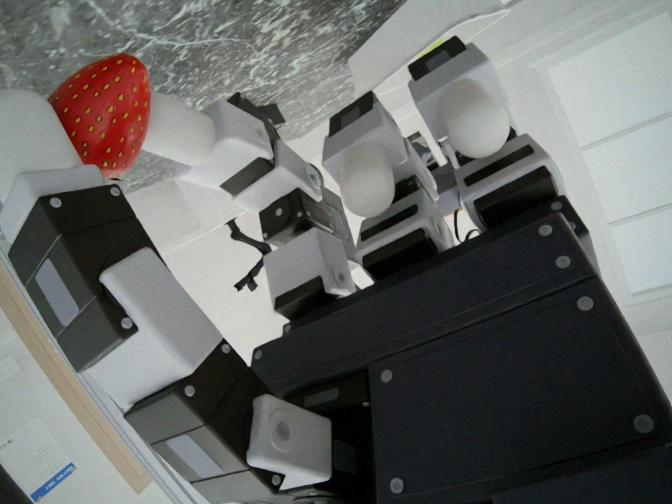

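execute_actions([
  [[0.0017,0.0417,-0.0722,0,-0.0378,-0.0218,0.35,0,-0.60,0.40,0.986,0,-0.95,-0.6,0.986,0,-0.95,-0.6,-0.504,0.678,-0.145,0.04,0.2,-0.75,0,0,0,0,0,0,0.73,0,-0.22,-0.10,0.74,0,-0.22,-0.10,0.986,0,-0.95,-0.6,-0.69,0.678,0.17,-0.24,0.4,-0.6]],
  [[-0.0097,0.0414,-0.0717,0,-0.0378,-0.0218,0.35,0,-0.60,0.40,0.986,0,-0.95,-0.6,0.986,0,-0.95,-0.6,-0.504,0.678,-0.145,0.04,0.2,-0.75,0,0,0,0,0,0,0.73,0,-0.22,-0.10,0.74,0,-0.22,-0.10,0.986,0,-0.95,-0.6,-0.69,0.678,0.17,-0.24,0.4,-0.6]],
  [[-0.021,0.0403,-0.0699,0,-0.0378,-0.0218,0.35,0,-0.60,0.40,0.986,0,-0.95,-0.6,0.986,0,-0.95,-0.6,-0.504,0.678,-0.145,0.04,0.2,-0.75,0,0,0,0,0,0,0.73,0,-0.22,-0.10,0.74,0,-0.22,-0.10,0.986,0,-0.95,-0.6,-0.69,0.678,0.17,-0.24,0.4,-0.6]],
  [[-0.0237,0.0385,-0.0667,0,-0.0378,-0.0218,0.35,0,-0.60,0.40,0.986,0,-0.95,-0.6,0.986,0,-0.95,-0.6,-0.504,0.678,-0.145,0.04,0.2,-0.75,0,0,0,0,0,0,0.73,0,-0.22,-0.10,0.74,0,-0.22,-0.10,0.986,0,-0.95,-0.6,-0.69,0.678,0.17,-0.24,0.4,-0.6]],
], cameras=["cam_high","cam_left_wrist"])

zoom_image(camera="cam_high", region=[560, 240, 740, 420])

Scene clock: 62.13 s.
left_arm: end_effector_position=(+0.4037, +0.3647, +0.1452) hand_goal=(+0.350, +0.000, -0.600, +0.400, +0.986, +0.000, -0.950, -0.600, +0.986, +0.000, -0.950, -0.600, -0.504, +0.678, -0.144, +0.040) hand_measured=(+0.430, +0.000, -0.580, +0.406, +0.980, +0.000, -0.946, -0.598, +0.980, +0.000, -0.946, -0.598, -0.506, +0.678, -0.078, +0.066) hand_current_ma=(+288, +0, +43, +10, -12, +0, +6, +4, -11, +0, +5, +3, -1, -1, +289, +94) hand_state=(blocked, goal, goal, goal, goal, goal, goal, goal, goal, goal, goal, goal, goal, goal, blocked, blocked) hand_current_limit=0.20 hand_speed=-0.75 end_effector_quat_wxyz=(+0.074, -0.156, +0.851, -0.496) | right_arm: end_effector_position=(+0.3218, -0.3729, +0.1667) hand_goal=(+0.730, +0.000, -0.220, -0.100, +0.740, +0.000, -0.220, -0.100, +0.986, +0.000, -0.950, -0.600, -0.690, +0.678, +0.170, -0.240) hand_measured=(+0.714, +0.002, -0.218, -0.098, +0.722, +0.000, -0.218, -0.096, +0.974, +0.000, -0.946, -0.596, -0.686, +0.680, +0.166, -0.242) hand_current_ma=(-6, +0, +0, +0, -8, +0, +0, +0, -4, +0, +1, +0, +0, +0, -1, +0) hand_state=(goal, goal, goal, goal, goal, goal, goal, goal, goal, goal, goal, goal, goal, goal, goal, goal) hand_current_limit=0.40 hand_speed=-0.60 end_effector_quat_wxyz=(-0.073, +0.135, +0.862, -0.483)
Joint positions: left_arm=[0.425 1.685 1.328 -1.347 1.045 -1.449] | right_arm=[0.016 1.342 0.955 -1.679 0.934 -0.974]
Joint torques (N m): left_arm=[-1.55 -15.91 9.4 0.79 0.85 -0.17] | right_arm=[-2.02 -5.54 9.4 -1.28 0.65 -0.17]
Heat: left arm: hottest shoulder 33 °C; right arm: hottest wrist pitch 36 °C.
Hand target: left_arm +0.4102, +0.3648, +0.1566; +0.087, -0.151, +0.852, -0.493 | right_arm +0.3327, -0.3751, +0.1788; -0.087, +0.151, +0.853, -0.492
Off the commanded pose: left_arm 0.013 m, 2 deg | right_arm 0.016 m, 3 deg.
joint sent to its limit (right arm) — joint 4 (wrist pitch), lower limit. The joint targets are off in orientation, not in position.
Step readings (end_effector_position of left_arm | right_arm):
0: (+0.3796, +0.1716, +0.1480) | (+0.3218, -0.3729, +0.1667)
1: (+0.3797, +0.1716, +0.1479) | (+0.3218, -0.3729, +0.1667)
2: (+0.3803, +0.1738, +0.1475) | (+0.3218, -0.3729, +0.1667)
4: (+0.3810, +0.1790, +0.1467) | (+0.3218, -0.3729, +0.1667)
8: (+0.3850, +0.2042, +0.1463) | (+0.3218, -0.3729, +0.1667)
15: (+0.3881, +0.2209, +0.1473) | (+0.3218, -0.3729, +0.1667)
16: (+0.3882, +0.2209, +0.1473) | (+0.3218, -0.3729, +0.1667)
17: (+0.3889, +0.2231, +0.1472) | (+0.3218, -0.3729, +0.1667)
19: (+0.3909, +0.2282, +0.1470) | (+0.3218, -0.3729, +0.1667)
23: (+0.3952, +0.2535, +0.1467) | (+0.3218, -0.3729, +0.1667)
30: (+0.3964, +0.2700, +0.1466) | (+0.3218, -0.3729, +0.1667)
31: (+0.3965, +0.2700, +0.1466) | (+0.3218, -0.3729, +0.1667)
32: (+0.3970, +0.2723, +0.1465) | (+0.3218, -0.3729, +0.1667)
34: (+0.3994, +0.2776, +0.1465) | (+0.3218, -0.3729, +0.1667)
38: (+0.4019, +0.3021, +0.1460) | (+0.3218, -0.3729, +0.1667)
45: (+0.4017, +0.3181, +0.1459) | (+0.3218, -0.3729, +0.1667)
46: (+0.4018, +0.3181, +0.1459) | (+0.3218, -0.3729, +0.1667)
47: (+0.4023, +0.3205, +0.1458) | (+0.3218, -0.3729, +0.1667)
49: (+0.4045, +0.3258, +0.1457) | (+0.3218, -0.3729, +0.1667)
53: (+0.4052, +0.3496, +0.1452) | (+0.3218, -0.3729, +0.1667)
60: (+0.4039, +0.3648, +0.1451) | (+0.3218, -0.3729, +0.1667)
camera_calibration:
cam_left_wrist: T_world_to_cam=[[0.866584, 0.0214799, 0.498568, -0.470123], [-0.492319, 0.200104, 0.847101, -0.0464348], [-0.0815699, -0.979539, 0.183982, 0.491092], [0, 0, 0, 1]] pos_world=[0.424599, 0.500434, 0.183371]
Images, in order (width x height): cam_high 896x504, cam_left_wrist 672x504.

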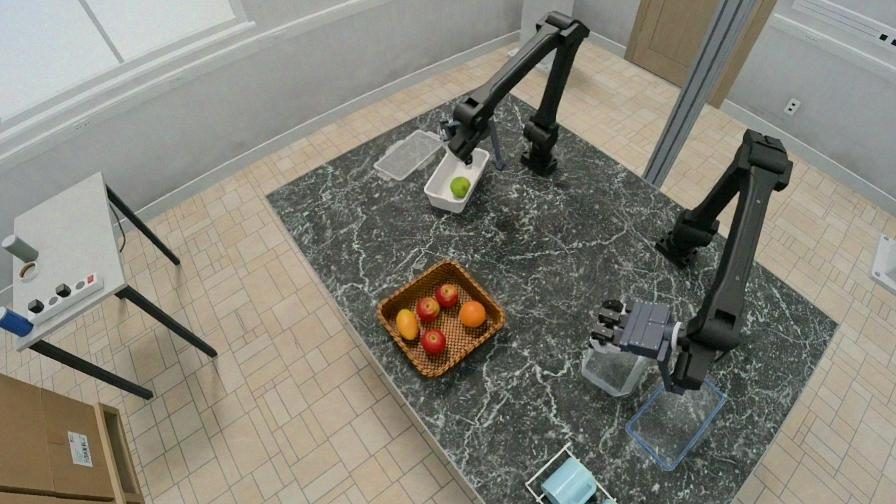

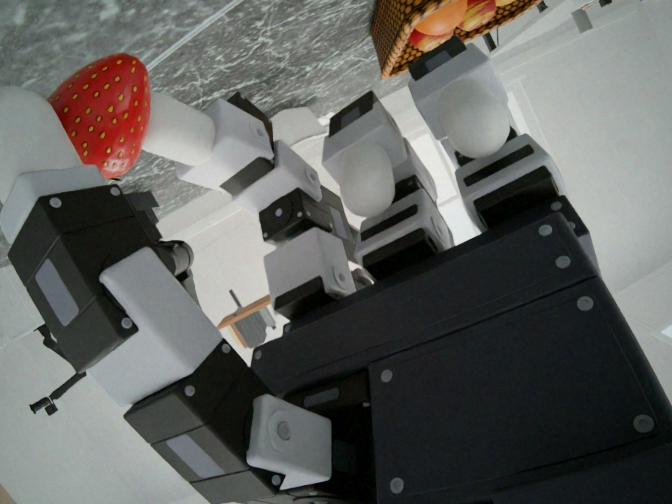

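Scaled by 2.800 from the camera's 896x504 image, which has a finer 1280x720 frame.

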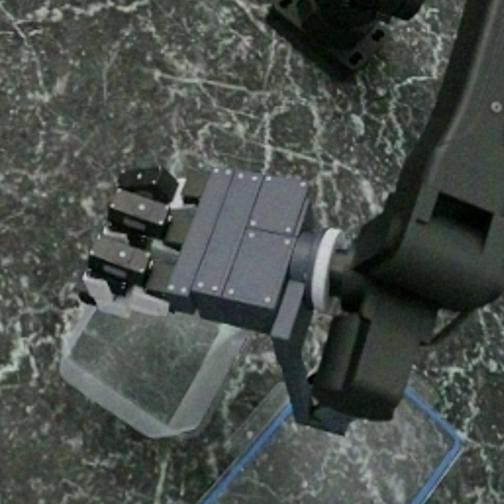

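execute_actions([
  [[0.002,0.0402,0.0238,0,0,0,0.35,0,-0.60,0.40,0.986,0,-0.95,-0.6,0.986,0,-0.95,-0.6,-0.504,0.678,-0.145,0.04,0.2,-0.75,0,0,0,0,0,0,0.73,0,-0.22,-0.10,0.74,0,-0.22,-0.10,0.986,0,-0.95,-0.6,-0.69,0.678,0.17,-0.24,0.4,-0.6]],
  [[0.002,0.0402,0.0238,0,0,0,0.35,0,-0.60,0.40,0.986,0,-0.95,-0.6,0.986,0,-0.95,-0.6,-0.504,0.678,-0.145,0.04,0.2,-0.75,0,0,0,0,0,0,0.73,0,-0.22,-0.10,0.74,0,-0.22,-0.10,0.986,0,-0.95,-0.6,-0.69,0.678,0.17,-0.24,0.4,-0.6]],
], cameras=["cam_high","cam_left_wrist"])

zoom_image(camera="cam_high", region=[560, 260, 700, 400])

zoom_image(camera="cam_left_wrist", region=[0, 0, 400, 280])

Scene clock: 63.93 s.
left_arm: end_effector_position=(+0.4066, +0.3659, +0.1043) hand_goal=(+0.350, +0.000, -0.600, +0.400, +0.986, +0.000, -0.950, -0.600, +0.986, +0.000, -0.950, -0.600, -0.504, +0.678, -0.144, +0.040) hand_measured=(+0.430, +0.000, -0.580, +0.406, +0.980, +0.000, -0.946, -0.598, +0.980, +0.000, -0.946, -0.598, -0.506, +0.678, -0.078, +0.066) hand_current_ma=(+288, +0, +43, +10, -12, +0, +6, +4, -11, +0, +5, +3, -2, -1, +289, +94) hand_state=(blocked, goal, goal, goal, goal, goal, goal, goal, goal, goal, goal, goal, goal, goal, blocked, blocked) hand_current_limit=0.20 hand_speed=-0.75 end_effector_quat_wxyz=(+0.091, -0.148, +0.853, -0.492) | right_arm: end_effector_position=(+0.3218, -0.3729, +0.1667) hand_goal=(+0.730, +0.000, -0.220, -0.100, +0.740, +0.000, -0.220, -0.100, +0.986, +0.000, -0.950, -0.600, -0.690, +0.678, +0.170, -0.240) hand_measured=(+0.714, +0.002, -0.218, -0.098, +0.722, +0.000, -0.218, -0.096, +0.974, +0.000, -0.946, -0.596, -0.686, +0.680, +0.166, -0.242) hand_current_ma=(-6, +0, +0, +0, -8, +0, +0, +0, -4, +0, +1, +0, +0, +0, -1, +0) hand_state=(goal, goal, goal, goal, goal, goal, goal, goal, goal, goal, goal, goal, goal, goal, goal, goal) hand_current_limit=0.40 hand_speed=-0.60 end_effector_quat_wxyz=(-0.073, +0.135, +0.862, -0.483)
Joint positions: left_arm=[0.425 1.711 1.25 -1.201 1.045 -1.453] | right_arm=[0.016 1.342 0.955 -1.679 0.934 -0.974]
Joint torques (N m): left_arm=[-0.73 -13.22 7.58 0.64 0.86 -0.15] | right_arm=[-2.02 -5.54 9.4 -1.26 0.65 -0.18]
Heat: left arm: hottest shoulder 33 °C; right arm: hottest wrist pitch 36 °C.
Hand target: left_arm +0.4081, +0.3633, +0.1007; +0.087, -0.151, +0.852, -0.493 | right_arm +0.3327, -0.3751, +0.1788; -0.087, +0.151, +0.853, -0.492
Off the commanded pose: left_arm 0.005 m, 1 deg | right_arm 0.016 m, 3 deg.
joint sent to its limit (right arm) — joint 4 (wrist pitch), lower limit. The joint targets are off in orientation, not in position.
Step readings (end_effector_position of left_arm | right_arm):
0: (+0.4036, +0.3647, +0.1452) | (+0.3218, -0.3729, +0.1667)
1: (+0.4041, +0.3648, +0.1452) | (+0.3218, -0.3729, +0.1667)
2: (+0.4052, +0.3653, +0.1446) | (+0.3218, -0.3729, +0.1667)
4: (+0.4077, +0.3664, +0.1418) | (+0.3218, -0.3729, +0.1667)
8: (+0.4078, +0.3664, +0.1349) | (+0.3218, -0.3729, +0.1667)
15: (+0.4077, +0.3664, +0.1322) | (+0.3218, -0.3729, +0.1667)
16: (+0.4079, +0.3665, +0.1319) | (+0.3218, -0.3729, +0.1667)
17: (+0.4085, +0.3667, +0.1306) | (+0.3218, -0.3729, +0.1667)
19: (+0.4087, +0.3668, +0.1255) | (+0.3218, -0.3729, +0.1667)
23: (+0.4059, +0.3656, +0.1128) | (+0.3218, -0.3729, +0.1667)
30: (+0.4063, +0.3658, +0.1044) | (+0.3218, -0.3729, +0.1667)
camera_calibration:
cam_left_wrist: T_world_to_cam=[[0.848505, 0.0151704, 0.52897, -0.445739], [-0.522171, 0.186235, 0.832258, 0.00821076], [-0.0858871, -0.982388, 0.165943, 0.504712], [0, 0, 0, 1]] pos_world=[0.425847, 0.501056, 0.145196]
Images, in order (width x height): cam_high 896x504, cam_left_wrist 672x504.

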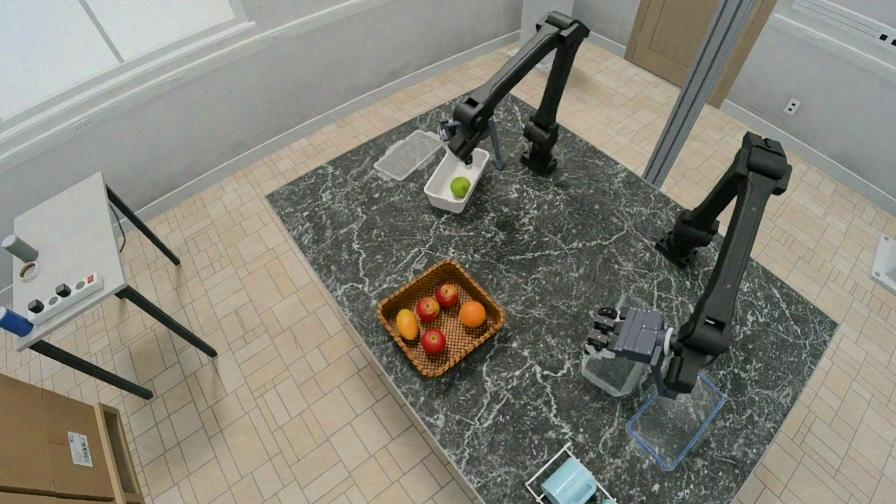

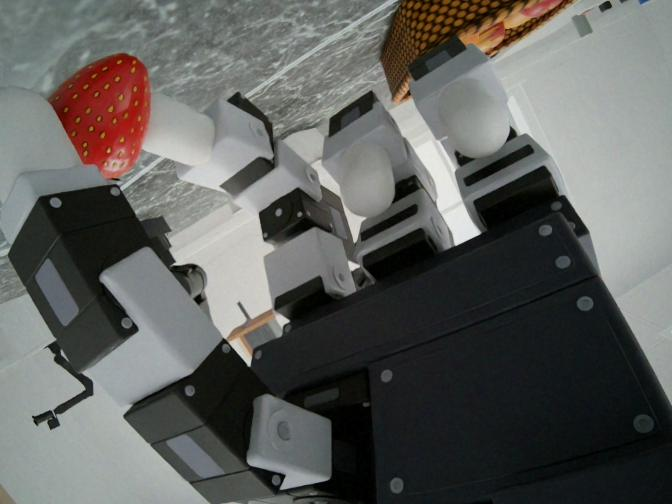

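Scaled by 3.600 from the camera's 896x504 image, which has a finer 1280x720 frame.

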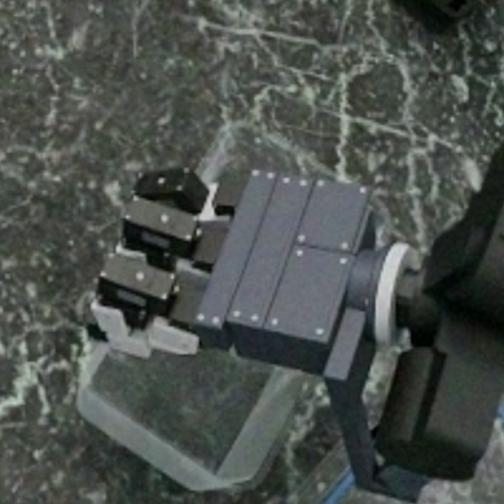

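Scaled by 1.260 from the camera's 672x504 image, which has a finer 960x720 frame.

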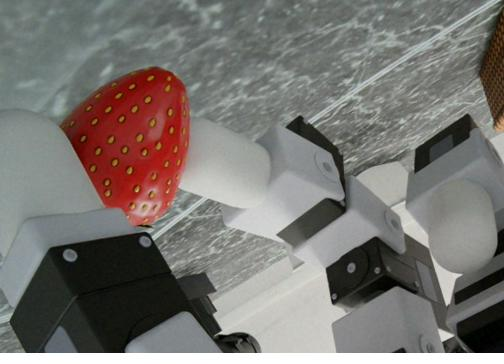

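zoom_image(camera="cam_high", region=[575, 340, 655, 405])

Scaled by 6.300 from the camera's 896x504 image, which has a finer 1280x720 frame.

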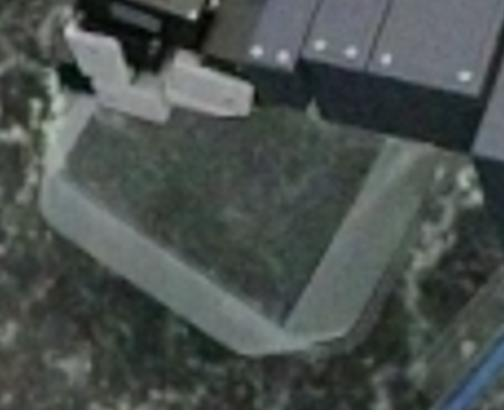

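execute_actions([
  [[0.0003,0.0283,0.0253,0,0,0,0.35,0,-0.60,0.40,0.986,0,-0.95,-0.6,0.986,0,-0.95,-0.6,-0.504,0.678,-0.145,0.04,0.2,-0.75,0,0,0,0,0,0,0.73,0,-0.22,-0.10,0.74,0,-0.22,-0.10,0.986,0,-0.95,-0.6,-0.69,0.678,0.17,-0.24,0.4,-0.6]],
], cameras=["cam_high","cam_left_wrist"])

zoom_image(camera="cam_left_wrist", region=[0, 0, 400, 280])

zoom_image(camera="cam_high", region=[570, 280, 690, 400])

Scene clock: 66.47 s.
left_arm: end_effector_position=(+0.4083, +0.3648, +0.0839) hand_goal=(+0.350, +0.000, -0.600, +0.400, +0.986, +0.000, -0.950, -0.600, +0.986, +0.000, -0.950, -0.600, -0.504, +0.678, -0.144, +0.040) hand_measured=(+0.430, +0.000, -0.580, +0.406, +0.980, +0.000, -0.946, -0.598, +0.980, +0.000, -0.946, -0.598, -0.506, +0.678, -0.078, +0.066) hand_current_ma=(+283, +0, +44, +11, -12, +0, +6, +4, -11, +0, +5, +3, -2, -1, +289, +94) hand_state=(blocked, goal, goal, goal, goal, goal, goal, goal, goal, goal, goal, goal, goal, goal, blocked, blocked) hand_current_limit=0.20 hand_speed=-0.75 end_effector_quat_wxyz=(+0.094, -0.149, +0.853, -0.491) | right_arm: end_effector_position=(+0.3218, -0.3729, +0.1667) hand_goal=(+0.730, +0.000, -0.220, -0.100, +0.740, +0.000, -0.220, -0.100, +0.986, +0.000, -0.950, -0.600, -0.690, +0.678, +0.170, -0.240) hand_measured=(+0.714, +0.002, -0.218, -0.098, +0.722, +0.000, -0.218, -0.096, +0.974, +0.000, -0.946, -0.596, -0.686, +0.680, +0.166, -0.242) hand_current_ma=(-6, +0, +0, +0, -8, +0, +0, +0, -4, +0, +1, +0, +0, +0, -1, +0) hand_state=(goal, goal, goal, goal, goal, goal, goal, goal, goal, goal, goal, goal, goal, goal, goal, goal) hand_current_limit=0.40 hand_speed=-0.60 end_effector_quat_wxyz=(-0.073, +0.135, +0.862, -0.483)
Joint positions: left_arm=[0.421 1.732 1.218 -1.129 1.045 -1.472] | right_arm=[0.016 1.342 0.955 -1.679 0.934 -0.974]
Joint torques (N m): left_arm=[-0.85 -12.86 7.31 0.55 0.92 -0.14] | right_arm=[-2.02 -5.54 9.39 -1.28 0.66 -0.18]
Heat: left arm: hottest shoulder 33 °C; right arm: hottest wrist pitch 36 °C.
Hand target: left_arm +0.4095, +0.3589, +0.0784; +0.087, -0.151, +0.852, -0.493 | right_arm +0.3327, -0.3751, +0.1788; -0.087, +0.151, +0.853, -0.492
Off the commanded pose: left_arm 0.008 m, 1 deg | right_arm 0.016 m, 3 deg.
joint sent to its limit (right arm) — joint 4 (wrist pitch), lower limit. The joint targets are off in orientation, not in position.
Step readings (end_effector_position of left_arm | right_arm):
0: (+0.4066, +0.3659, +0.1043) | (+0.3218, -0.3729, +0.1667)
1: (+0.4066, +0.3659, +0.1042) | (+0.3218, -0.3729, +0.1667)
2: (+0.4074, +0.3662, +0.1032) | (+0.3218, -0.3729, +0.1667)
4: (+0.4089, +0.3667, +0.0998) | (+0.3218, -0.3729, +0.1667)
8: (+0.4081, +0.3657, +0.0901) | (+0.3218, -0.3729, +0.1667)
15: (+0.4081, +0.3649, +0.0839) | (+0.3218, -0.3729, +0.1667)
camera_calibration:
cam_left_wrist: T_world_to_cam=[[0.846198, 0.0188695, 0.532535, -0.437182], [-0.526727, 0.180921, 0.830558, 0.0301996], [-0.0806748, -0.983317, 0.163034, 0.505608], [0, 0, 0, 1]] pos_world=[0.426639, 0.499958, 0.125301]
Images, in order (width x height): cam_high 896x504, cam_left_wrist 672x504.

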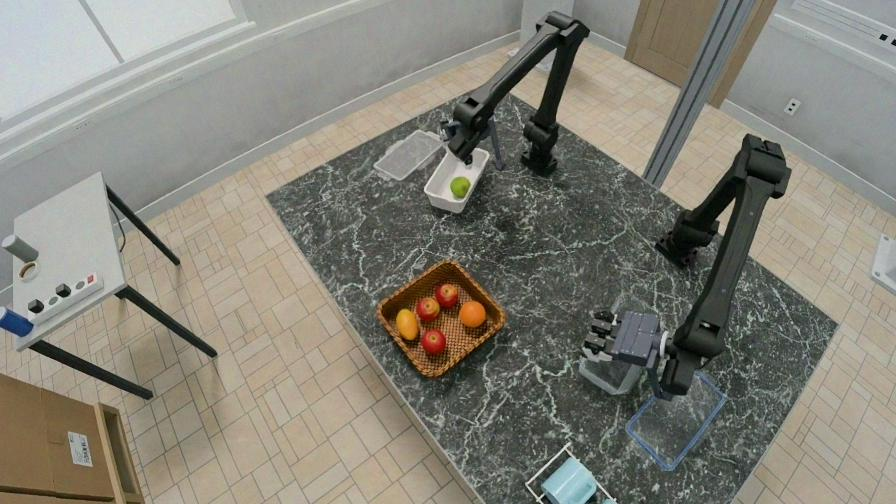

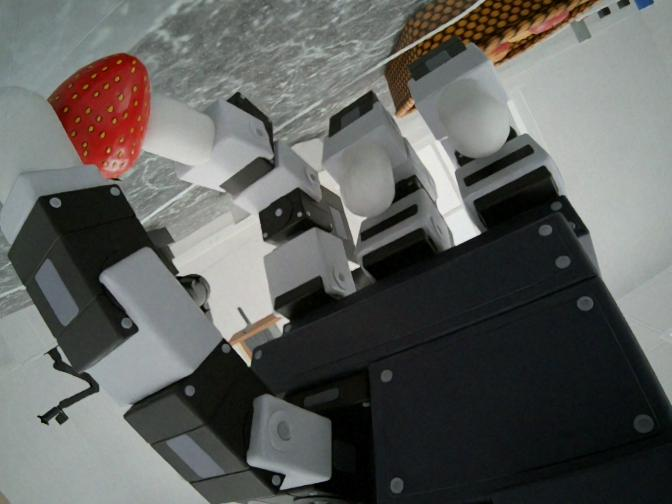

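Scaled by 1.260 from the camera's 672x504 image, which has a finer 960x720 frame.

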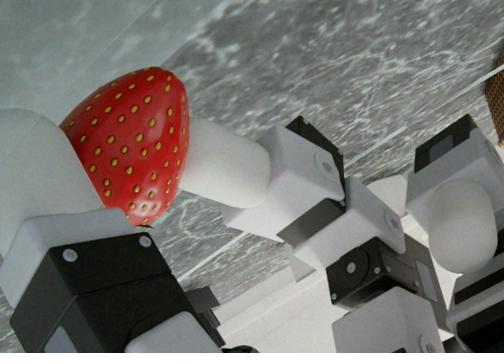

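Scaled by 4.200 from the camera's 896x504 image, which has a finer 1280x720 frame.

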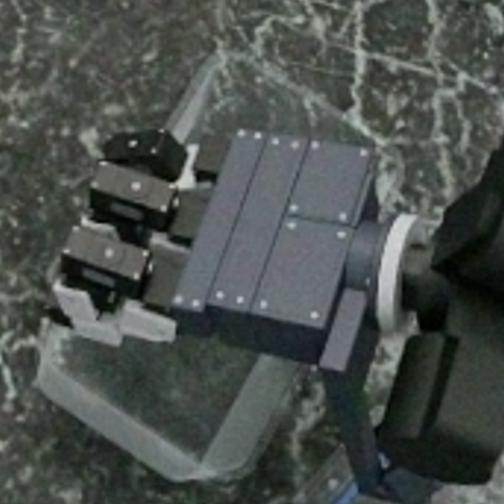

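zoom_image(camera="cam_high", region=[575, 340, 655, 405])

zoom_image(camera="cam_high", region=[600, 260, 720, 380])

Scaled by 6.300 from the camera's 896x504 image, which has a finer 1280x720 frame.

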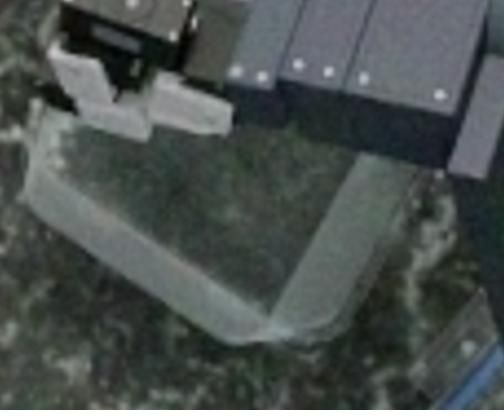

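Scaled by 4.200 from the camera's 896x504 image, which has a finer 1280x720 frame.

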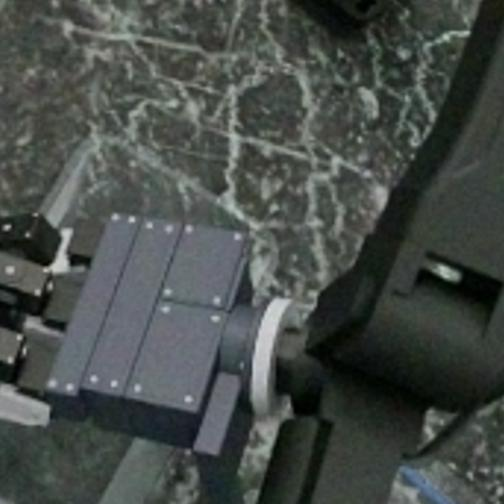

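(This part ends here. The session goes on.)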